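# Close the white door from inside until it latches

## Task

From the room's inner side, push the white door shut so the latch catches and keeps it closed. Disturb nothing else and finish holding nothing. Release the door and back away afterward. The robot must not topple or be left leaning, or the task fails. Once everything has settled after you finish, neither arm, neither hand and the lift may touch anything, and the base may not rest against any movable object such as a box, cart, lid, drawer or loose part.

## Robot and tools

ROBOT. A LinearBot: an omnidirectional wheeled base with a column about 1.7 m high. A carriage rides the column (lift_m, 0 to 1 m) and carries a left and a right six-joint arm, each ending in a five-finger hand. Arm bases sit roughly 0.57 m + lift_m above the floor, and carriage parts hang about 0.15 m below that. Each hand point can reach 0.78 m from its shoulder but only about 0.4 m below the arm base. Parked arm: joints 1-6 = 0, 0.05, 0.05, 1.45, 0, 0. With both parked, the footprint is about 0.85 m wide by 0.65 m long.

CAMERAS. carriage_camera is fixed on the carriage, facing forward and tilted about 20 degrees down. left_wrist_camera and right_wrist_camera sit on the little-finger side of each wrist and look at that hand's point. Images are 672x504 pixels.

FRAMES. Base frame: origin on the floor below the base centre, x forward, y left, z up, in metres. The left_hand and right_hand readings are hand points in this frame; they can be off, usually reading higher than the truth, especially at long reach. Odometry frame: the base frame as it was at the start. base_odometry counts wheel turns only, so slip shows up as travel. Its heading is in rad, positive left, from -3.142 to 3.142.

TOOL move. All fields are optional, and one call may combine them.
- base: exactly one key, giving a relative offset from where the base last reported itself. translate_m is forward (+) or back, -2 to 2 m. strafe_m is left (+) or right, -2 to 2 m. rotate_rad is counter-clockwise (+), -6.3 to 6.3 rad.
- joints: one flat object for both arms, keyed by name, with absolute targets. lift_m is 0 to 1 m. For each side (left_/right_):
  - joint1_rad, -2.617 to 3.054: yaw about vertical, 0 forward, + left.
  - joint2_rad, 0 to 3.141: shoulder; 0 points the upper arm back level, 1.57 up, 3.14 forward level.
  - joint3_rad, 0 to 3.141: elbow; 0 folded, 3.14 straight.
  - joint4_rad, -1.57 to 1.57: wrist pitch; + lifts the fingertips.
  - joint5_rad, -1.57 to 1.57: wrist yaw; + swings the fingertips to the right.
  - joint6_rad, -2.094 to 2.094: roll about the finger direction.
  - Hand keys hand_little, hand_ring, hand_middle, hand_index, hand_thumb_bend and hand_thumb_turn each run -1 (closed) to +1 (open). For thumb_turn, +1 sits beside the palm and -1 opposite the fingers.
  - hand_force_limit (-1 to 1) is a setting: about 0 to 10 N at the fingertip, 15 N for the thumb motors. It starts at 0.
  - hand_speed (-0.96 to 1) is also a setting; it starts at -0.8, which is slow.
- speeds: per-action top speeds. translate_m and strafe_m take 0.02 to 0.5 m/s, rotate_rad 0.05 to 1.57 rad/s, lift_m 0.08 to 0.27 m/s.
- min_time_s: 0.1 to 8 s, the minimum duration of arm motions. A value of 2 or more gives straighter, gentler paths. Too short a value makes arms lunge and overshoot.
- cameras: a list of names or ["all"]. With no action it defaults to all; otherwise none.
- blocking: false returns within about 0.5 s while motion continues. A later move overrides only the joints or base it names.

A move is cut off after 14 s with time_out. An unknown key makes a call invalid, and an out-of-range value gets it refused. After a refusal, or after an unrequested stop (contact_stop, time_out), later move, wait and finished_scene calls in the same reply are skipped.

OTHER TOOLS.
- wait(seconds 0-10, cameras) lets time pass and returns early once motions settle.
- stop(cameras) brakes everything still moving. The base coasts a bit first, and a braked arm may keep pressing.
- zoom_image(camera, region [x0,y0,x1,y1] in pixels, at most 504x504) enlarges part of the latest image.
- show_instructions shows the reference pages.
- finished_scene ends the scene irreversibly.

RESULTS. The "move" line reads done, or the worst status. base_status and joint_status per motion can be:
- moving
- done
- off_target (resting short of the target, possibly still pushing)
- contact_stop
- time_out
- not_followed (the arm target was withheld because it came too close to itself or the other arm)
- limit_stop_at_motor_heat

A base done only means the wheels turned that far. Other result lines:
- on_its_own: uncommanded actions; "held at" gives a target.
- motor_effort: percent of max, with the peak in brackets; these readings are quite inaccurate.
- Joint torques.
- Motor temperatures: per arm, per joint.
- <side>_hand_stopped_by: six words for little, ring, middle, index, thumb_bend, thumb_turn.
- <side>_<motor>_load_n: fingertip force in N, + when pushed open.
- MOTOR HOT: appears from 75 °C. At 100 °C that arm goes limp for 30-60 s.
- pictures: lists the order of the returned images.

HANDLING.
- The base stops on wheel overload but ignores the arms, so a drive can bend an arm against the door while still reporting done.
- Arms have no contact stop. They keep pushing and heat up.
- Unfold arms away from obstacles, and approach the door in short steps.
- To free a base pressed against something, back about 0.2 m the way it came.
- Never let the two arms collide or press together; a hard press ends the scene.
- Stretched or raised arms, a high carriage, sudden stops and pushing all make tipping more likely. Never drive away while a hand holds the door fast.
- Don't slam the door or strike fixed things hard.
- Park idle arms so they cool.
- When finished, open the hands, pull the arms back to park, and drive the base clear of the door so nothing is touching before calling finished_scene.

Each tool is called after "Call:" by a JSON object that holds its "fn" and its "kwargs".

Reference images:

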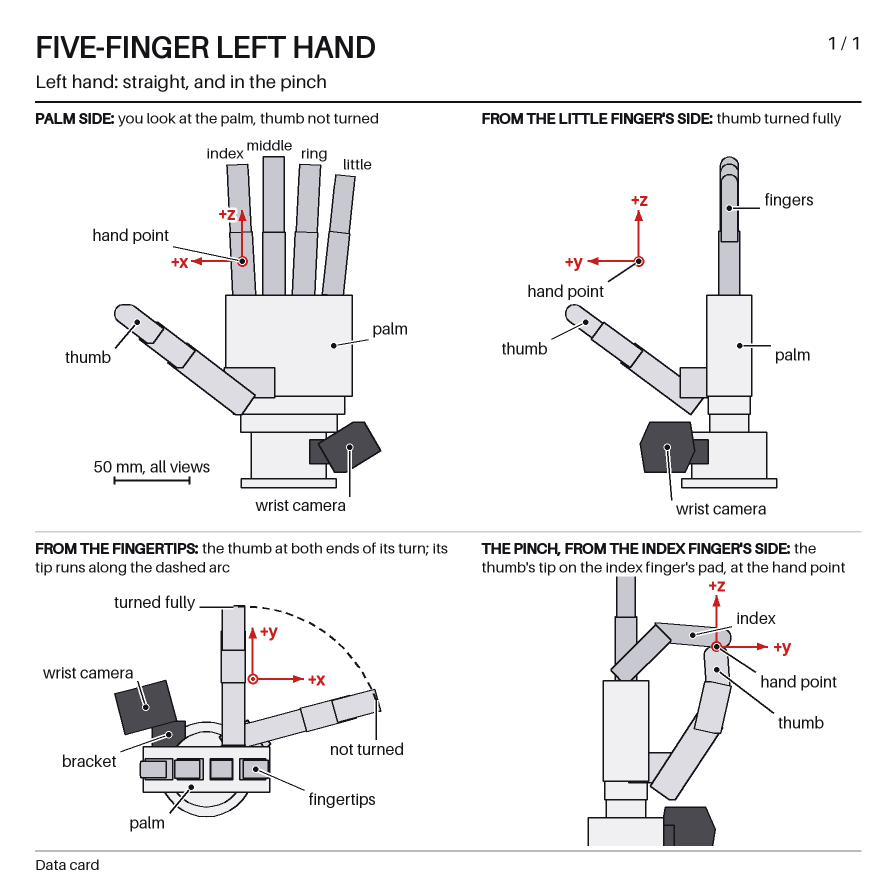

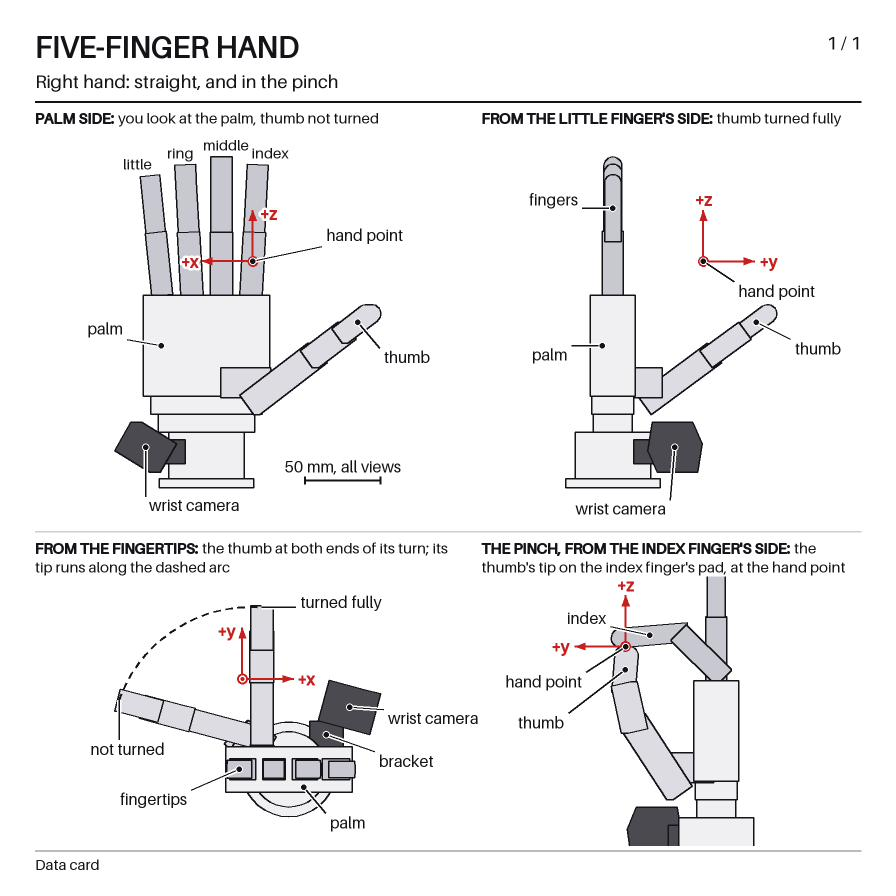

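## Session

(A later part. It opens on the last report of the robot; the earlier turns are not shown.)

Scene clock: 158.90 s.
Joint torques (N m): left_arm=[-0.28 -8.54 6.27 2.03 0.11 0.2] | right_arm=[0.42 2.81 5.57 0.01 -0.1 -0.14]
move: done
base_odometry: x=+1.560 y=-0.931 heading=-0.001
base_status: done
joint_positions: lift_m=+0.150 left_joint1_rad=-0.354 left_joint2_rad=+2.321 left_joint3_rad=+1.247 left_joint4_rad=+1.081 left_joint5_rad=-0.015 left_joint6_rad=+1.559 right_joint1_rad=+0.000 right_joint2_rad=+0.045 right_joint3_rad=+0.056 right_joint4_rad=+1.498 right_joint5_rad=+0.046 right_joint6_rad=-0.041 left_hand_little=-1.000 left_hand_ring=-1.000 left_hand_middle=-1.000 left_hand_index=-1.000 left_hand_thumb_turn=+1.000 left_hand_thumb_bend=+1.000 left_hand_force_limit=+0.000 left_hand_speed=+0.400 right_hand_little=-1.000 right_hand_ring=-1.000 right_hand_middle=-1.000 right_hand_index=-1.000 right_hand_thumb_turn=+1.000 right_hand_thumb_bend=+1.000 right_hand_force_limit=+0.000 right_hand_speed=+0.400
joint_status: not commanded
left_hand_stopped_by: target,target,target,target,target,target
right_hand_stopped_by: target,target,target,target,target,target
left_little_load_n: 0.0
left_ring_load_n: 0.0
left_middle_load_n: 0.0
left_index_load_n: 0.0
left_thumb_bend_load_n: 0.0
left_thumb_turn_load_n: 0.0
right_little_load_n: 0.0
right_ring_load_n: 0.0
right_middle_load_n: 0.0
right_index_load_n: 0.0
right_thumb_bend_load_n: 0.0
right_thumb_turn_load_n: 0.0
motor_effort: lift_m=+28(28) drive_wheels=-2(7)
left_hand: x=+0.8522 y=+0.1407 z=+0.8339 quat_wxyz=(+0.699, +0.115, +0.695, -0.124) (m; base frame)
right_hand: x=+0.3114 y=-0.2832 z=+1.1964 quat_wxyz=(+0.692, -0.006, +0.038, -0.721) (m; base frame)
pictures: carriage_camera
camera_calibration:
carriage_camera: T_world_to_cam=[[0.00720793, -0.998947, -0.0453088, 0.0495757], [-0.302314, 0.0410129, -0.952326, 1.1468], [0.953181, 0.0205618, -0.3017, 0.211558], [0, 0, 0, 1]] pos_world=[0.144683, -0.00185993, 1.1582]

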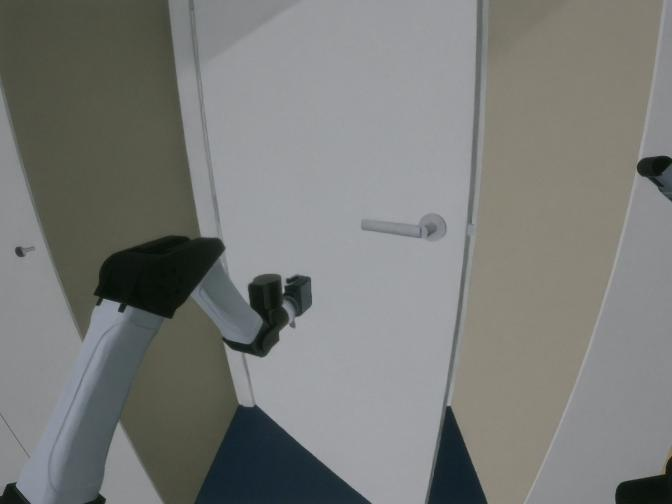

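Call:
{"fn": "move", "kwargs": {"base": {"translate_m": 0.12}, "speeds": {"translate_m": 0.12}, "cameras": ["carriage_camera"]}}

Call:
{"fn": "move", "kwargs": {"base": {"translate_m": -0.45}, "speeds": {"translate_m": 0.3}, "cameras": ["carriage_camera"]}}

Call:
{"fn": "move", "kwargs": {"base": {"strafe_m": 0.06}, "speeds": {"strafe_m": 0.15}, "joints": {"right_joint1_rad": 0.05, "right_joint2_rad": 2.344, "right_joint3_rad": 1.268, "right_joint4_rad": 1.076, "right_joint5_rad": 0, "right_joint6_rad": 1.57, "left_joint1_rad": 0, "left_joint2_rad": 0.05, "left_joint3_rad": 0.05, "left_joint4_rad": 1.45, "left_joint5_rad": 0, "left_joint6_rad": 0}, "min_time_s": 3, "cameras": ["all"]}}

Scene clock: 175.50 s.
Joint torques (N m): left_arm=[-0.01 -8.5 6.39 2.03 0.07 0.25] | right_arm=[0.35 2.88 5.68 0.04 -0.08 -0.13]
move: done
base_odometry: x=+1.680 y=-0.932 heading=-0.001
base_status: done
joint_positions: lift_m=+0.150 left_joint1_rad=-0.356 left_joint2_rad=+2.321 left_joint3_rad=+1.248 left_joint4_rad=+1.081 left_joint5_rad=-0.014 left_joint6_rad=+1.559 right_joint1_rad=+0.000 right_joint2_rad=+0.045 right_joint3_rad=+0.056 right_joint4_rad=+1.498 right_joint5_rad=+0.046 right_joint6_rad=-0.041 left_hand_little=-1.000 left_hand_ring=-1.000 left_hand_middle=-1.000 left_hand_index=-1.000 left_hand_thumb_turn=+1.000 left_hand_thumb_bend=+1.000 left_hand_force_limit=+0.000 left_hand_speed=+0.400 right_hand_little=-1.000 right_hand_ring=-1.000 right_hand_middle=-1.000 right_hand_index=-1.000 right_hand_thumb_turn=+1.000 right_hand_thumb_bend=+1.000 right_hand_force_limit=+0.000 right_hand_speed=+0.400
joint_status: not commanded
left_hand_stopped_by: target,target,target,target,target,target
right_hand_stopped_by: target,target,target,target,target,target
left_little_load_n: 0.0
left_ring_load_n: 0.0
left_middle_load_n: 0.0
left_index_load_n: 0.0
left_thumb_bend_load_n: 0.5
left_thumb_turn_load_n: 0.0
right_little_load_n: 0.0
right_ring_load_n: 0.0
right_middle_load_n: 0.0
right_index_load_n: 0.0
right_thumb_bend_load_n: 0.0
right_thumb_turn_load_n: 0.0
motor_effort: lift_m=+28(28) drive_wheels=+0(9)
left_hand: x=+0.8519 y=+0.1392 z=+0.8341 quat_wxyz=(+0.699, +0.116, +0.695, -0.125) (m; base frame)
right_hand: x=+0.3114 y=-0.2832 z=+1.1964 quat_wxyz=(+0.692, -0.006, +0.038, -0.721) (m; base frame)
pictures: carriage_camera
camera_calibration:
carriage_camera: T_world_to_cam=[[0.00720793, -0.998947, -0.0453088, 0.0495757], [-0.302314, 0.0410129, -0.952326, 1.1468], [0.953181, 0.0205618, -0.3017, 0.211558], [0, 0, 0, 1]] pos_world=[0.144683, -0.00185993, 1.1582]

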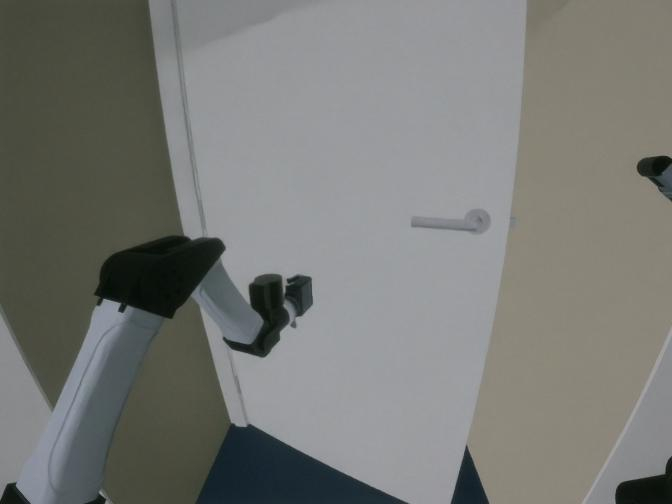

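Scene clock: 178.50 s.
Joint torques (N m): left_arm=[-0.2 -8.54 6.32 2.1 0.05 0.23] | right_arm=[0.38 2.84 5.61 0 -0.09 -0.08]
move: done
base_odometry: x=+1.230 y=-0.931 heading=-0.001
base_status: done
joint_positions: lift_m=+0.150 left_joint1_rad=-0.356 left_joint2_rad=+2.321 left_joint3_rad=+1.248 left_joint4_rad=+1.079 left_joint5_rad=-0.014 left_joint6_rad=+1.559 right_joint1_rad=+0.000 right_joint2_rad=+0.045 right_joint3_rad=+0.056 right_joint4_rad=+1.497 right_joint5_rad=+0.046 right_joint6_rad=-0.041 left_hand_little=-1.000 left_hand_ring=-1.000 left_hand_middle=-1.000 left_hand_index=-1.000 left_hand_thumb_turn=+1.000 left_hand_thumb_bend=+1.000 left_hand_force_limit=+0.000 left_hand_speed=+0.400 right_hand_little=-1.000 right_hand_ring=-1.000 right_hand_middle=-1.000 right_hand_index=-1.000 right_hand_thumb_turn=+1.000 right_hand_thumb_bend=+1.000 right_hand_force_limit=+0.000 right_hand_speed=+0.400
joint_status: not commanded
left_hand_stopped_by: target,target,target,target,target,target
right_hand_stopped_by: target,target,target,target,target,target
left_little_load_n: 0.0
left_ring_load_n: 0.0
left_middle_load_n: 0.0
left_index_load_n: 0.0
left_thumb_bend_load_n: 0.0
left_thumb_turn_load_n: 0.5
right_little_load_n: 0.0
right_ring_load_n: 0.0
right_middle_load_n: 0.0
right_index_load_n: 0.0
right_thumb_bend_load_n: 0.0
right_thumb_turn_load_n: 0.0
motor_effort: lift_m=+28(28) drive_wheels=+0(10)
left_hand: x=+0.8519 y=+0.1392 z=+0.8336 quat_wxyz=(+0.698, +0.116, +0.695, -0.125) (m; base frame)
right_hand: x=+0.3115 y=-0.2832 z=+1.1964 quat_wxyz=(+0.692, -0.007, +0.038, -0.721) (m; base frame)
pictures: carriage_camera
camera_calibration:
carriage_camera: T_world_to_cam=[[0.00720793, -0.998947, -0.0453088, 0.0495757], [-0.302314, 0.0410129, -0.952326, 1.1468], [0.953181, 0.0205618, -0.3017, 0.211558], [0, 0, 0, 1]] pos_world=[0.144683, -0.00185993, 1.1582]

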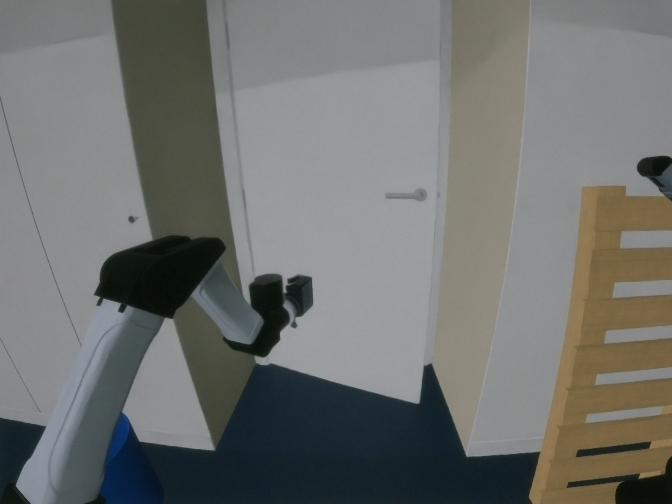

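Scene clock: 181.83 s.
Joint torques (N m): left_arm=[0.76 2.89 3.88 0.09 0.05 0.04] | right_arm=[0.91 -10 7.98 2.25 -0.25 0.06]
move: done
base_odometry: x=+1.230 y=-0.871 heading=-0.001
base_status: done
joint_positions: lift_m=+0.150 left_joint1_rad=-0.007 left_joint2_rad=+0.062 left_joint3_rad=+0.060 left_joint4_rad=+1.442 left_joint5_rad=-0.011 left_joint6_rad=+0.013 right_joint1_rad=+0.044 right_joint2_rad=+2.332 right_joint3_rad=+1.240 right_joint4_rad=+1.078 right_joint5_rad=+0.016 right_joint6_rad=+1.557 left_hand_little=-1.000 left_hand_ring=-1.000 left_hand_middle=-1.000 left_hand_index=-1.000 left_hand_thumb_turn=+1.000 left_hand_thumb_bend=+1.000 left_hand_force_limit=+0.000 left_hand_speed=+0.400 right_hand_little=-1.000 right_hand_ring=-1.000 right_hand_middle=-1.000 right_hand_index=-1.000 right_hand_thumb_turn=+1.000 right_hand_thumb_bend=+1.000 right_hand_force_limit=+0.000 right_hand_speed=+0.400
joint_status: all done
left_hand_stopped_by: target,target,target,target,target,target
right_hand_stopped_by: target,target,target,target,target,target
left_little_load_n: 0.0
left_ring_load_n: 0.0
left_middle_load_n: 0.0
left_index_load_n: 0.0
left_thumb_bend_load_n: 0.0
left_thumb_turn_load_n: 0.0
right_little_load_n: 0.0
right_ring_load_n: 0.0
right_middle_load_n: 0.0
right_index_load_n: 0.0
right_thumb_bend_load_n: 0.0
right_thumb_turn_load_n: 0.0
motor_effort: lift_m=+28(28) drive_wheels=+1(7)
left_hand: x=+0.3293 y=+0.2740 z=+1.1911 quat_wxyz=(+0.708, -0.050, +0.043, -0.703) (m; base frame)
right_hand: x=+0.8675 y=-0.2170 z=+0.8847 quat_wxyz=(+0.702, -0.015, +0.712, +0.005) (m; base frame)
pictures: carriage_camera, left_wrist_camera, right_wrist_camera
camera_calibration:
carriage_camera: T_world_to_cam=[[0.00720793, -0.998947, -0.0453088, 0.0495757], [-0.302314, 0.0410129, -0.952326, 1.1468], [0.953181, 0.0205618, -0.3017, 0.211558], [0, 0, 0, 1]] pos_world=[0.144683, -0.00185993, 1.1582]
left_wrist_camera: T_world_to_cam=[[-0.9626, -0.232213, 0.139564, 0.211609], [0.138471, -0.864458, -0.483258, 0.769455], [0.232866, -0.445858, 0.864282, -0.865656], [0, 0, 0, 1]] pos_world=[0.298729, 0.32834, 1.09048]
right_wrist_camera: T_world_to_cam=[[-0.0390809, 0.96045, -0.275695, 0.488027], [-0.471587, 0.225518, 0.852495, -0.294125], [0.880953, 0.163331, 0.444123, -1.00479], [0, 0, 0, 1]] pos_world=[0.765541, -0.238283, 0.831538]

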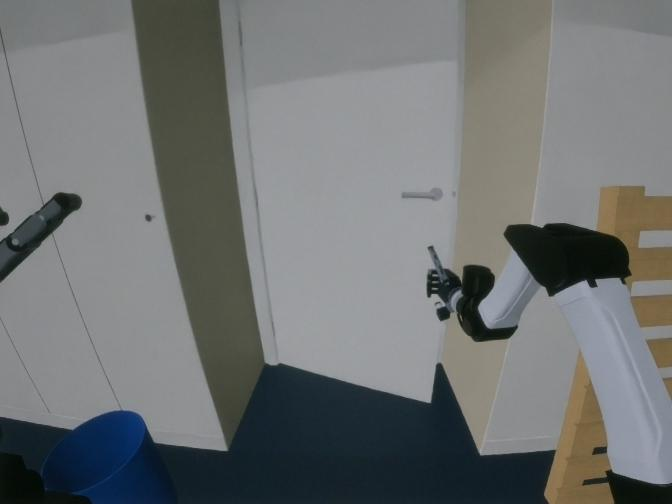

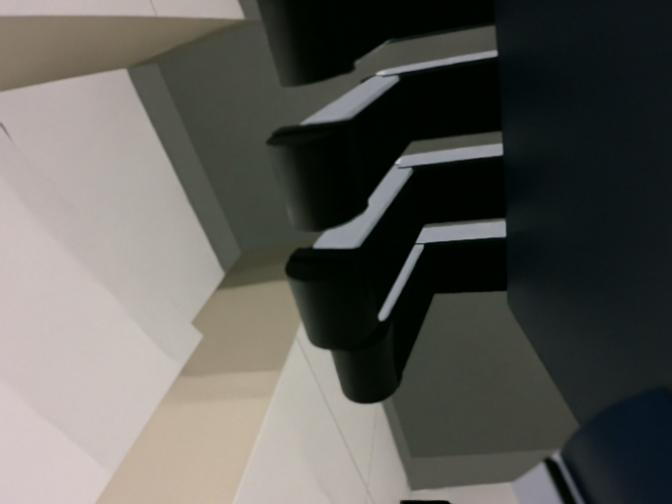

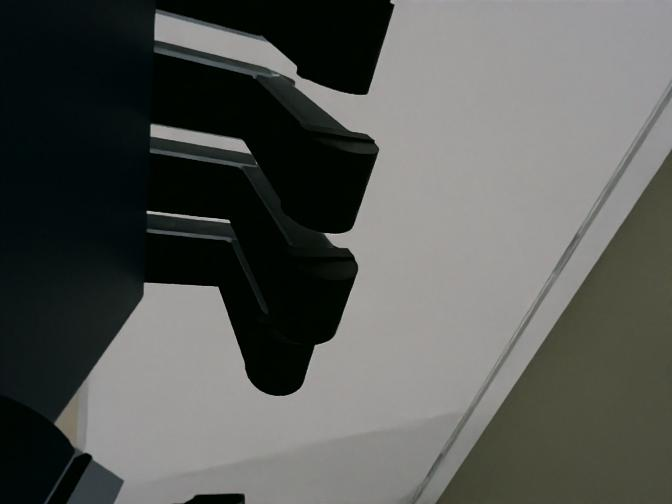

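Call:
{"fn": "move", "kwargs": {"base": {"translate_m": 0.45}, "speeds": {"translate_m": 0.15}, "joints": {"lift_m": 0.08}, "cameras": ["carriage_camera"]}}

Call:
{"fn": "move", "kwargs": {"base": {"translate_m": 0.08}, "speeds": {"translate_m": 0.08}, "cameras": ["carriage_camera"]}}

Scene clock: 191.20 s.
Joint torques (N m): left_arm=[0.83 3.18 4.1 0.03 0.05 0] | right_arm=[0.5 -10.89 7.88 2.33 -0.14 0.02]
move: done
base_odometry: x=+1.680 y=-0.872 heading=-0.001
base_status: done
joint_positions: lift_m=+0.080 left_joint1_rad=-0.007 left_joint2_rad=+0.058 left_joint3_rad=+0.055 left_joint4_rad=+1.448 left_joint5_rad=-0.011 left_joint6_rad=+0.011 right_joint1_rad=+0.049 right_joint2_rad=+2.343 right_joint3_rad=+1.242 right_joint4_rad=+1.069 right_joint5_rad=+0.008 right_joint6_rad=+1.559 left_hand_little=-1.000 left_hand_ring=-1.000 left_hand_middle=-1.000 left_hand_index=-1.000 left_hand_thumb_turn=+1.000 left_hand_thumb_bend=+1.000 left_hand_force_limit=+0.000 left_hand_speed=+0.400 right_hand_little=-1.000 right_hand_ring=-1.000 right_hand_middle=-1.000 right_hand_index=-1.000 right_hand_thumb_turn=+1.000 right_hand_thumb_bend=+1.000 right_hand_force_limit=+0.000 right_hand_speed=+0.400
joint_status: all done
left_hand_stopped_by: target,target,target,target,target,target
right_hand_stopped_by: target,target,target,target,target,target
left_little_load_n: 0.0
left_ring_load_n: 0.0
left_middle_load_n: 0.0
left_index_load_n: -0.5
left_thumb_bend_load_n: 0.0
left_thumb_turn_load_n: 0.0
right_little_load_n: 0.0
right_ring_load_n: 0.0
right_middle_load_n: 0.0
right_index_load_n: 0.0
right_thumb_bend_load_n: 0.0
right_thumb_turn_load_n: 0.0
motor_effort: lift_m=+28(29) drive_wheels=+0(9)
left_hand: x=+0.3280 y=+0.2739 z=+1.1203 quat_wxyz=(+0.707, -0.048, +0.041, -0.704) (m; base frame)
right_hand: x=+0.8672 y=-0.2125 z=+0.8060 quat_wxyz=(+0.696, -0.019, +0.718, +0.010) (m; base frame)
pictures: carriage_camera
camera_calibration:
carriage_camera: T_world_to_cam=[[0.00720793, -0.998947, -0.0453088, 0.0463996], [-0.302314, 0.0410129, -0.952326, 1.08004], [0.953181, 0.0205618, -0.3017, 0.190409], [0, 0, 0, 1]] pos_world=[0.144683, -0.00185993, 1.0881]

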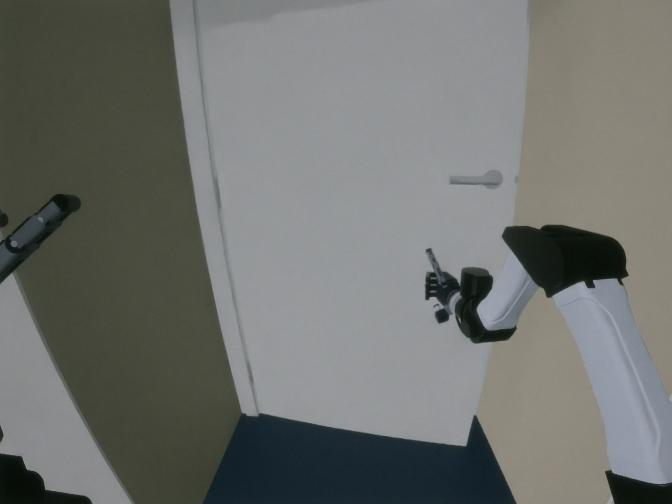

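Scene clock: 192.90 s.
Joint torques (N m): left_arm=[0.66 3.21 4.16 0.03 0.09 -0.06] | right_arm=[0.5 -10.78 7.86 2.34 -0.15 0.03]
move: done
base_odometry: x=+1.760 y=-0.872 heading=-0.001
base_status: done
joint_positions: lift_m=+0.080 left_joint1_rad=-0.007 left_joint2_rad=+0.058 left_joint3_rad=+0.055 left_joint4_rad=+1.449 left_joint5_rad=-0.011 left_joint6_rad=+0.011 right_joint1_rad=+0.049 right_joint2_rad=+2.343 right_joint3_rad=+1.242 right_joint4_rad=+1.069 right_joint5_rad=+0.008 right_joint6_rad=+1.559 left_hand_little=-1.000 left_hand_ring=-1.000 left_hand_middle=-1.000 left_hand_index=-1.000 left_hand_thumb_turn=+1.000 left_hand_thumb_bend=+1.000 left_hand_force_limit=+0.000 left_hand_speed=+0.400 right_hand_little=-1.000 right_hand_ring=-1.000 right_hand_middle=-1.000 right_hand_index=-1.000 right_hand_thumb_turn=+1.000 right_hand_thumb_bend=+1.000 right_hand_force_limit=+0.000 right_hand_speed=+0.400
joint_status: not commanded
left_hand_stopped_by: target,target,target,target,target,target
right_hand_stopped_by: target,target,target,target,target,target
left_little_load_n: 0.0
left_ring_load_n: 0.0
left_middle_load_n: -0.5
left_index_load_n: 0.0
left_thumb_bend_load_n: 0.0
left_thumb_turn_load_n: 0.0
right_little_load_n: 0.0
right_ring_load_n: 0.0
right_middle_load_n: 0.0
right_index_load_n: 0.0
right_thumb_bend_load_n: 0.0
right_thumb_turn_load_n: 0.0
motor_effort: lift_m=+28(28) drive_wheels=+0(8)
left_hand: x=+0.3279 y=+0.2739 z=+1.1203 quat_wxyz=(+0.707, -0.048, +0.041, -0.704) (m; base frame)
right_hand: x=+0.8672 y=-0.2125 z=+0.8060 quat_wxyz=(+0.696, -0.019, +0.718, +0.010) (m; base frame)
pictures: carriage_camera
camera_calibration:
carriage_camera: T_world_to_cam=[[0.00720793, -0.998947, -0.0453088, 0.0463996], [-0.302314, 0.0410129, -0.952326, 1.08004], [0.953181, 0.0205618, -0.3017, 0.190409], [0, 0, 0, 1]] pos_world=[0.144683, -0.00185993, 1.0881]

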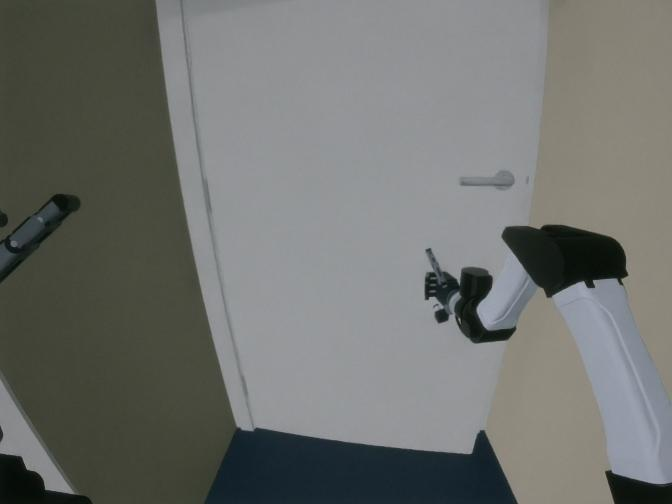

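Call:
{"fn": "move", "kwargs": {"base": {"translate_m": 0.07}, "speeds": {"translate_m": 0.08}, "cameras": ["carriage_camera"]}}

Call:
{"fn": "move", "kwargs": {"base": {"translate_m": 0.03}, "speeds": {"translate_m": 0.08}, "cameras": ["carriage_camera"]}}

Scene clock: 199.87 s.
Joint torques (N m): left_arm=[0.84 3.14 4.25 0.07 0.06 0] | right_arm=[0.53 -10.92 7.87 2.27 -0.07 0.03]
Motor temperatures (°C): left_arm=[22 40 37 34 23 20] | right_arm=[22 37 42 30 24 23]
move: done
base_odometry: x=+1.830 y=-0.871 heading=-0.001
base_status: done
joint_positions: lift_m=+0.080 left_joint1_rad=-0.007 left_joint2_rad=+0.058 left_joint3_rad=+0.055 left_joint4_rad=+1.447 left_joint5_rad=-0.011 left_joint6_rad=+0.011 right_joint1_rad=+0.049 right_joint2_rad=+2.343 right_joint3_rad=+1.241 right_joint4_rad=+1.072 right_joint5_rad=+0.000 right_joint6_rad=+1.560 left_hand_little=-1.000 left_hand_ring=-1.000 left_hand_middle=-1.000 left_hand_index=-1.000 left_hand_thumb_turn=+1.000 left_hand_thumb_bend=+1.000 left_hand_force_limit=+0.000 left_hand_speed=+0.400 right_hand_little=-1.000 right_hand_ring=-1.000 right_hand_middle=-1.000 right_hand_index=-1.000 right_hand_thumb_turn=+1.000 right_hand_thumb_bend=+1.000 right_hand_force_limit=+0.000 right_hand_speed=+0.400
joint_status: not commanded
left_hand_stopped_by: target,target,target,target,target,target
right_hand_stopped_by: target,target,target,target,target,target
left_little_load_n: 0.0
left_ring_load_n: 0.0
left_middle_load_n: 0.0
left_index_load_n: 0.0
left_thumb_bend_load_n: 0.0
left_thumb_turn_load_n: 0.0
right_little_load_n: 0.0
right_ring_load_n: 0.0
right_middle_load_n: 0.0
right_index_load_n: 0.0
right_thumb_bend_load_n: 0.0
right_thumb_turn_load_n: 0.0
motor_effort: lift_m=+28(28) drive_wheels=+0(10)
left_hand: x=+0.3284 y=+0.2739 z=+1.1201 quat_wxyz=(+0.707, -0.049, +0.042, -0.704) (m; base frame)
right_hand: x=+0.8665 y=-0.2108 z=+0.8066 quat_wxyz=(+0.696, -0.022, +0.717, +0.014) (m; base frame)
pictures: carriage_camera
camera_calibration:
carriage_camera: T_world_to_cam=[[0.00720793, -0.998947, -0.0453088, 0.0463996], [-0.302314, 0.0410129, -0.952326, 1.08004], [0.953181, 0.0205618, -0.3017, 0.190409], [0, 0, 0, 1]] pos_world=[0.144683, -0.00185993, 1.0881]

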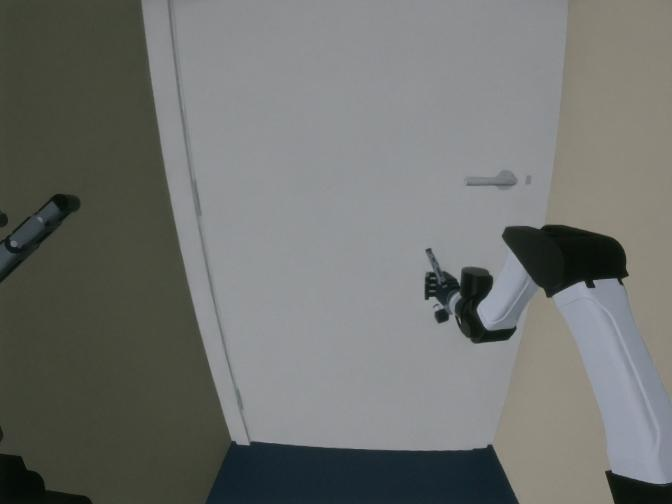

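Scene clock: 200.83 s.
Joint torques (N m): left_arm=[0.75 3.22 4.1 0.06 0.04 0] | right_arm=[1.13 -10.66 10.39 1.8 0.27 -0.02]
move: done
base_odometry: x=+1.860 y=-0.871 heading=-0.001
base_status: done
joint_positions: lift_m=+0.080 left_joint1_rad=-0.007 left_joint2_rad=+0.058 left_joint3_rad=+0.055 left_joint4_rad=+1.446 left_joint5_rad=-0.011 left_joint6_rad=+0.011 right_joint1_rad=+0.040 right_joint2_rad=+2.343 right_joint3_rad=+1.211 right_joint4_rad=+1.123 right_joint5_rad=-0.034 right_joint6_rad=+1.563 left_hand_little=-1.000 left_hand_ring=-1.000 left_hand_middle=-1.000 left_hand_index=-1.000 left_hand_thumb_turn=+1.000 left_hand_thumb_bend=+1.000 left_hand_force_limit=+0.000 left_hand_speed=+0.400 right_hand_little=-1.000 right_hand_ring=-1.000 right_hand_middle=-1.000 right_hand_index=-1.001 right_hand_thumb_turn=+1.000 right_hand_thumb_bend=+1.000 right_hand_force_limit=+0.000 right_hand_speed=+0.400
joint_status: not commanded
left_hand_stopped_by: target,target,target,target,target,target
right_hand_stopped_by: target,target,target,target,target,target
left_little_load_n: 0.0
left_ring_load_n: 0.0
left_middle_load_n: 0.0
left_index_load_n: 0.0
left_thumb_bend_load_n: 0.0
left_thumb_turn_load_n: 0.0
right_little_load_n: 0.0
right_ring_load_n: 0.0
right_middle_load_n: 0.0
right_index_load_n: -9.5
right_thumb_bend_load_n: 0.0
right_thumb_turn_load_n: 0.0
motor_effort: lift_m=+28(28) drive_wheels=+5(9)
left_hand: x=+0.3287 y=+0.2739 z=+1.1200 quat_wxyz=(+0.707, -0.049, +0.042, -0.704) (m; base frame)
right_hand: x=+0.8584 y=-0.2105 z=+0.8072 quat_wxyz=(+0.703, -0.029, +0.710, +0.023) (m; base frame)
pictures: carriage_camera
camera_calibration:
carriage_camera: T_world_to_cam=[[0.00720793, -0.998947, -0.0453088, 0.0463996], [-0.302314, 0.0410129, -0.952326, 1.08004], [0.953181, 0.0205618, -0.3017, 0.190409], [0, 0, 0, 1]] pos_world=[0.144683, -0.00185993, 1.0881]

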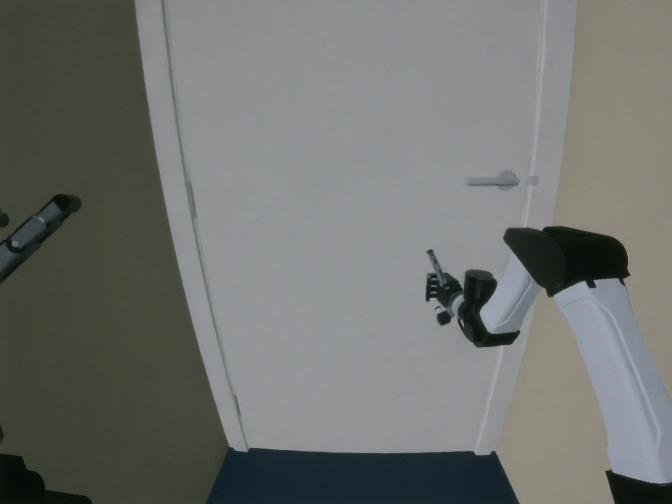

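Call:
{"fn": "move", "kwargs": {"base": {"translate_m": 0.03}, "speeds": {"translate_m": 0.06}, "cameras": ["carriage_camera", "right_wrist_camera"]}}

Call:
{"fn": "zoom_image", "kwargs": {"camera": "carriage_camera", "region": [400, 0, 620, 504]}}

Scene clock: 203.67 s.
Joint torques (N m): left_arm=[0.87 3.17 4.18 0.03 0.06 0.01] | right_arm=[5.11 -10.26 17.96 0.45 1.92 -0.01]
move: done
base_odometry: x=+1.890 y=-0.871 heading=-0.001
base_status: done
joint_positions: lift_m=+0.080 left_joint1_rad=-0.007 left_joint2_rad=+0.058 left_joint3_rad=+0.055 left_joint4_rad=+1.448 left_joint5_rad=-0.011 left_joint6_rad=+0.011 right_joint1_rad=-0.007 right_joint2_rad=+2.343 right_joint3_rad=+1.118 right_joint4_rad=+1.255 right_joint5_rad=-0.194 right_joint6_rad=+1.564 left_hand_little=-1.000 left_hand_ring=-1.000 left_hand_middle=-1.000 left_hand_index=-1.000 left_hand_thumb_turn=+1.000 left_hand_thumb_bend=+1.000 left_hand_force_limit=+0.000 left_hand_speed=+0.400 right_hand_little=-1.001 right_hand_ring=-1.001 right_hand_middle=-1.001 right_hand_index=-1.001 right_hand_thumb_turn=+1.000 right_hand_thumb_bend=+1.000 right_hand_force_limit=+0.000 right_hand_speed=+0.400
joint_status: not commanded
left_hand_stopped_by: target,target,target,target,target,target
right_hand_stopped_by: target,target,target,target,target,target
left_little_load_n: 0.0
left_ring_load_n: 0.0
left_middle_load_n: 0.0
left_index_load_n: -0.5
left_thumb_bend_load_n: 0.0
left_thumb_turn_load_n: 0.0
right_little_load_n: -12.0
right_ring_load_n: -6.5
right_middle_load_n: -3.0
right_index_load_n: -4.5
right_thumb_bend_load_n: 0.0
right_thumb_turn_load_n: -0.5
motor_effort: lift_m=+28(28) drive_wheels=+13(15)
left_hand: x=+0.3280 y=+0.2739 z=+1.1203 quat_wxyz=(+0.707, -0.048, +0.041, -0.704) (m; base frame)
right_hand: x=+0.8290 y=-0.2098 z=+0.8037 quat_wxyz=(+0.715, -0.070, +0.693, +0.063) (m; base frame)
pictures: carriage_camera, right_wrist_camera
camera_calibration:
carriage_camera: T_world_to_cam=[[0.00720793, -0.998947, -0.0453088, 0.0463996], [-0.302314, 0.0410129, -0.952326, 1.08004], [0.953181, 0.0205618, -0.3017, 0.190409], [0, 0, 0, 1]] pos_world=[0.144683, -0.00185993, 1.0881]
right_wrist_camera: T_world_to_cam=[[-0.179767, 0.944588, -0.274658, 0.569697], [-0.536399, 0.13992, 0.832285, -0.192784], [0.824597, 0.296944, 0.481523, -0.891488], [0, 0, 0, 1]] pos_world=[0.734122, -0.246433, 0.746195]

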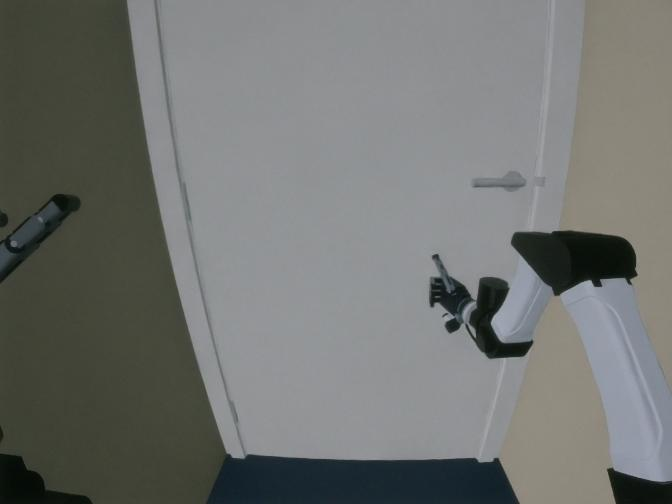

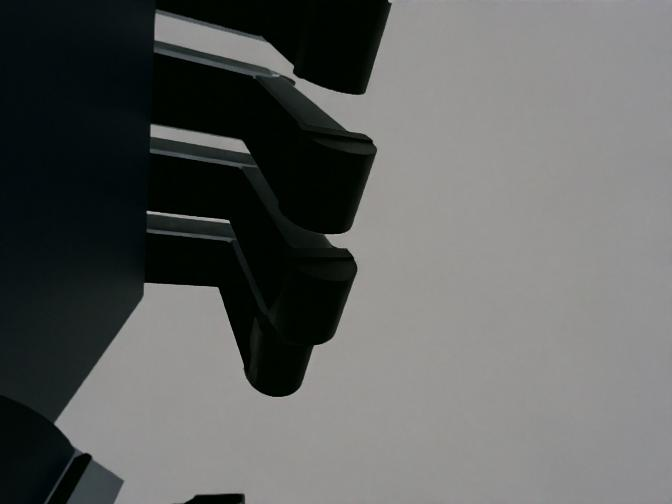

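Scaled by 1.000.

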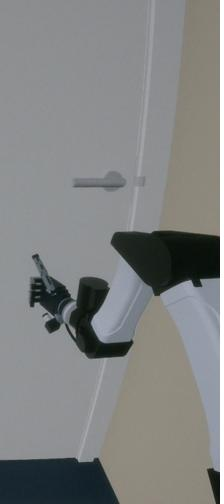

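Call:
{"fn": "zoom_image", "kwargs": {"camera": "carriage_camera", "region": [460, 140, 580, 230]}}

Call:
{"fn": "zoom_image", "kwargs": {"camera": "carriage_camera", "region": [440, 380, 560, 470]}}

Scaled by 4.200 from the camera's 672x504 image, which has a finer 960x720 frame.

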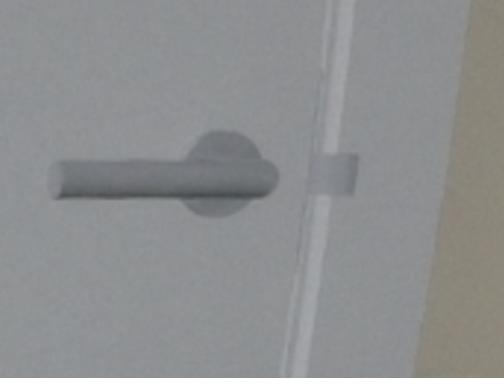

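Scaled by 4.200 from the camera's 672x504 image, which has a finer 960x720 frame.

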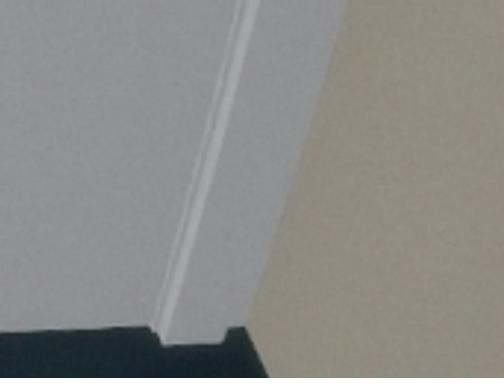

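Call:
{"fn": "move", "kwargs": {"base": {"translate_m": -0.06}, "speeds": {"translate_m": 0.1}, "cameras": ["carriage_camera"]}}

Call:
{"fn": "zoom_image", "kwargs": {"camera": "carriage_camera", "region": [460, 140, 580, 230]}}

Call:
{"fn": "zoom_image", "kwargs": {"camera": "carriage_camera", "region": [440, 380, 560, 470]}}

Call:
{"fn": "zoom_image", "kwargs": {"camera": "carriage_camera", "region": [190, 370, 310, 460]}}

Scene clock: 213.83 s.
Joint torques (N m): left_arm=[0.79 3.26 3.99 -0.01 0.06 -0.02] | right_arm=[0.53 -10.99 7.56 2.2 0.07 -0.03]
Motor temperatures (°C): left_arm=[22 37 37 32 23 20] | right_arm=[23 39 49 28 27 23]
move: done
base_odometry: x=+1.830 y=-0.871 heading=-0.001
base_status: done
joint_positions: lift_m=+0.080 left_joint1_rad=-0.007 left_joint2_rad=+0.058 left_joint3_rad=+0.055 left_joint4_rad=+1.450 left_joint5_rad=-0.011 left_joint6_rad=+0.011 right_joint1_rad=+0.049 right_joint2_rad=+2.343 right_joint3_rad=+1.245 right_joint4_rad=+1.082 right_joint5_rad=-0.016 right_joint6_rad=+1.564 left_hand_little=-1.000 left_hand_ring=-1.000 left_hand_middle=-1.000 left_hand_index=-1.000 left_hand_thumb_turn=+1.000 left_hand_thumb_bend=+1.000 left_hand_force_limit=+0.000 left_hand_speed=+0.400 right_hand_little=-1.000 right_hand_ring=-1.000 right_hand_middle=-1.000 right_hand_index=-1.000 right_hand_thumb_turn=+1.000 right_hand_thumb_bend=+1.000 right_hand_force_limit=+0.000 right_hand_speed=+0.400
joint_status: not commanded
left_hand_stopped_by: target,target,target,target,target,target
right_hand_stopped_by: target,target,target,target,target,target
left_little_load_n: 0.0
left_ring_load_n: 0.0
left_middle_load_n: 0.5
left_index_load_n: 0.0
left_thumb_bend_load_n: 0.0
left_thumb_turn_load_n: 0.0
right_little_load_n: 0.0
right_ring_load_n: 0.0
right_middle_load_n: 0.0
right_index_load_n: 0.0
right_thumb_bend_load_n: 0.0
right_thumb_turn_load_n: 0.0
motor_effort: lift_m=+28(28) drive_wheels=+4(9)
left_hand: x=+0.3275 y=+0.2739 z=+1.1204 quat_wxyz=(+0.707, -0.047, +0.040, -0.704) (m; base frame)
right_hand: x=+0.8658 y=-0.2082 z=+0.8112 quat_wxyz=(+0.701, -0.026, +0.712, +0.020) (m; base frame)
pictures: carriage_camera
camera_calibration:
carriage_camera: T_world_to_cam=[[0.00720793, -0.998947, -0.0453088, 0.0463996], [-0.302314, 0.0410129, -0.952326, 1.08004], [0.953181, 0.0205618, -0.3017, 0.190409], [0, 0, 0, 1]] pos_world=[0.144683, -0.00185993, 1.0881]

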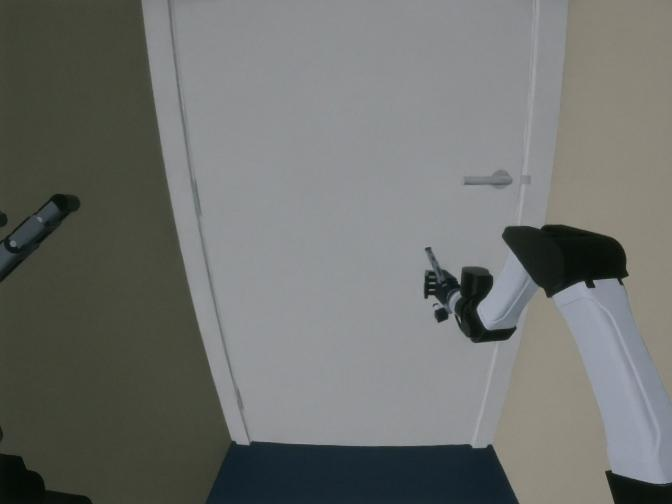

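Scaled by 4.200 from the camera's 672x504 image, which has a finer 960x720 frame.

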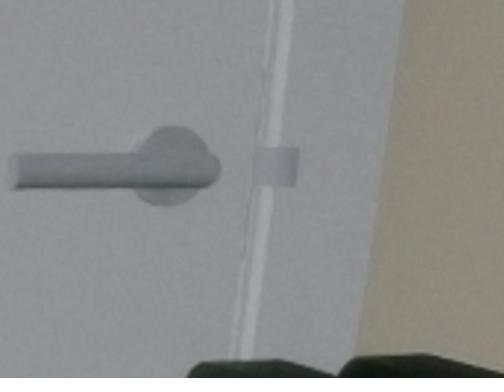

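Scaled by 4.200 from the camera's 672x504 image, which has a finer 960x720 frame.

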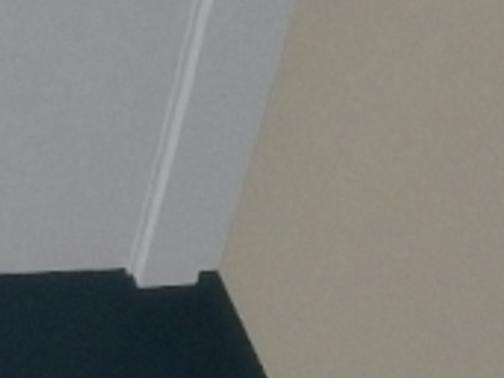

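Scaled by 4.200 from the camera's 672x504 image, which has a finer 960x720 frame.

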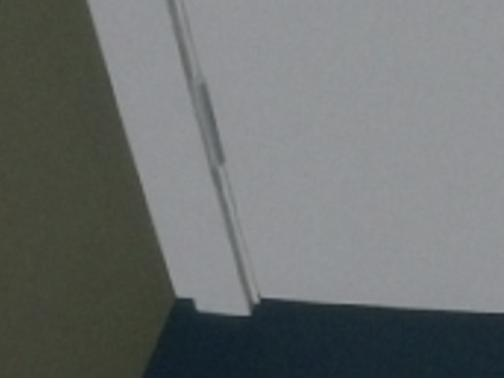

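Call:
{"fn": "move", "kwargs": {"base": {"translate_m": -0.4}, "speeds": {"translate_m": 0.3}, "cameras": []}}

Call:
{"fn": "move", "kwargs": {"joints": {"right_joint1_rad": 0, "right_joint2_rad": 0.05, "right_joint3_rad": 0.05, "right_joint4_rad": 1.45, "right_joint5_rad": 0, "right_joint6_rad": 0}, "min_time_s": 2, "cameras": ["carriage_camera"]}}

Call:
{"fn": "zoom_image", "kwargs": {"camera": "carriage_camera", "region": [400, 100, 520, 420]}}

Scene clock: 235.47 s.
Joint torques (N m): left_arm=[0.81 3.14 4.16 0 0.05 0.04] | right_arm=[0.61 -10.95 7.61 2.28 0.06 -0.02]
move: done
base_odometry: x=+1.430 y=-0.871 heading=-0.001
base_status: done
joint_positions: lift_m=+0.080 left_joint1_rad=-0.007 left_joint2_rad=+0.058 left_joint3_rad=+0.055 left_joint4_rad=+1.451 left_joint5_rad=-0.011 left_joint6_rad=+0.011 right_joint1_rad=+0.049 right_joint2_rad=+2.343 right_joint3_rad=+1.245 right_joint4_rad=+1.078 right_joint5_rad=-0.013 right_joint6_rad=+1.564 left_hand_little=-1.000 left_hand_ring=-1.000 left_hand_middle=-1.000 left_hand_index=-1.000 left_hand_thumb_turn=+1.000 left_hand_thumb_bend=+1.000 left_hand_force_limit=+0.000 left_hand_speed=+0.400 right_hand_little=-1.000 right_hand_ring=-1.000 right_hand_middle=-1.000 right_hand_index=-1.000 right_hand_thumb_turn=+1.000 right_hand_thumb_bend=+1.000 right_hand_force_limit=+0.000 right_hand_speed=+0.400
joint_status: not commanded
left_hand_stopped_by: target,target,target,target,target,target
right_hand_stopped_by: target,target,target,target,target,target
left_little_load_n: 0.0
left_ring_load_n: 0.0
left_middle_load_n: 0.0
left_index_load_n: -0.5
left_thumb_bend_load_n: 0.0
left_thumb_turn_load_n: 0.0
right_little_load_n: 0.0
right_ring_load_n: -0.5
right_middle_load_n: 0.0
right_index_load_n: -0.5
right_thumb_bend_load_n: 0.0
right_thumb_turn_load_n: 0.0
motor_effort: lift_m=+28(28) drive_wheels=-2(10)
left_hand: x=+0.3274 y=+0.2739 z=+1.1205 quat_wxyz=(+0.707, -0.047, +0.040, -0.704) (m; base frame)
right_hand: x=+0.8661 y=-0.2088 z=+0.8101 quat_wxyz=(+0.700, -0.024, +0.714, +0.019) (m; base frame)
pictures: none
No camera images: "cameras" was empty.

Scene clock: 237.93 s.
Joint torques (N m): left_arm=[0.79 3.06 4.22 0.01 0.09 0.01] | right_arm=[-0.1 1.77 4.68 0.34 0.06 -0.26]
move: done
base_odometry: x=+1.430 y=-0.871 heading=-0.001
base_status: not commanded
joint_positions: lift_m=+0.080 left_joint1_rad=-0.007 left_joint2_rad=+0.058 left_joint3_rad=+0.055 left_joint4_rad=+1.450 left_joint5_rad=-0.011 left_joint6_rad=+0.011 right_joint1_rad=+0.006 right_joint2_rad=+0.058 right_joint3_rad=+0.057 right_joint4_rad=+1.433 right_joint5_rad=-0.012 right_joint6_rad=+0.013 left_hand_little=-1.000 left_hand_ring=-1.000 left_hand_middle=-1.000 left_hand_index=-1.000 left_hand_thumb_turn=+1.000 left_hand_thumb_bend=+1.000 left_hand_force_limit=+0.000 left_hand_speed=+0.400 right_hand_little=-1.000 right_hand_ring=-1.000 right_hand_middle=-1.000 right_hand_index=-1.000 right_hand_thumb_turn=+1.000 right_hand_thumb_bend=+1.000 right_hand_force_limit=+0.000 right_hand_speed=+0.400
joint_status: all done
left_hand_stopped_by: target,target,target,target,target,target
right_hand_stopped_by: target,target,target,target,target,target
left_little_load_n: 0.0
left_ring_load_n: 0.0
left_middle_load_n: 0.0
left_index_load_n: 0.0
left_thumb_bend_load_n: 0.0
left_thumb_turn_load_n: 0.0
right_little_load_n: 0.0
right_ring_load_n: 0.0
right_middle_load_n: 0.0
right_index_load_n: 0.0
right_thumb_bend_load_n: 0.0
right_thumb_turn_load_n: 0.0
motor_effort: lift_m=+28(28) drive_wheels=+4(5)
left_hand: x=+0.3275 y=+0.2739 z=+1.1204 quat_wxyz=(+0.707, -0.047, +0.040, -0.704) (m; base frame)
right_hand: x=+0.3302 y=-0.2682 z=+1.1189 quat_wxyz=(+0.712, -0.053, +0.045, -0.698) (m; base frame)
pictures: carriage_camera
camera_calibration:
carriage_camera: T_world_to_cam=[[0.00720793, -0.998947, -0.0453088, 0.0463996], [-0.302314, 0.0410129, -0.952326, 1.08004], [0.953181, 0.0205618, -0.3017, 0.190409], [0, 0, 0, 1]] pos_world=[0.144683, -0.00185993, 1.0881]

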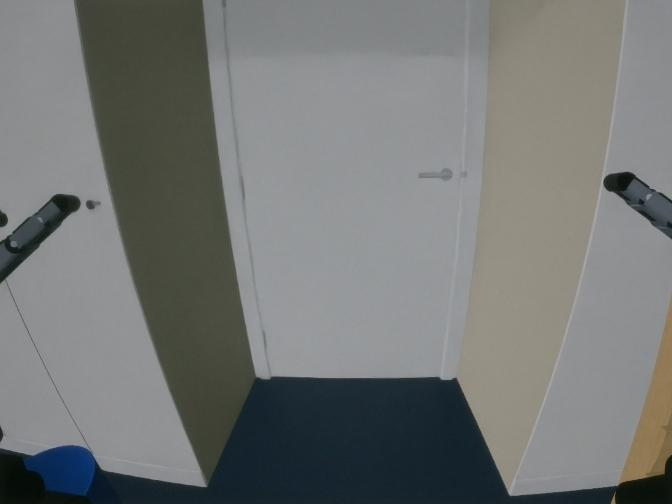

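Scaled by 1.575 from the camera's 672x504 image, which has a finer 960x720 frame.

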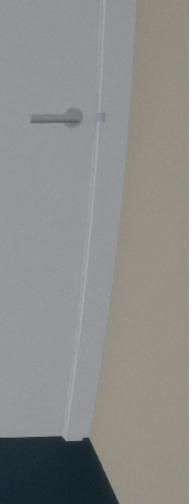

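Call:
{"fn": "finished_scene", "kwargs": {}}

The scene is finished: the task was done.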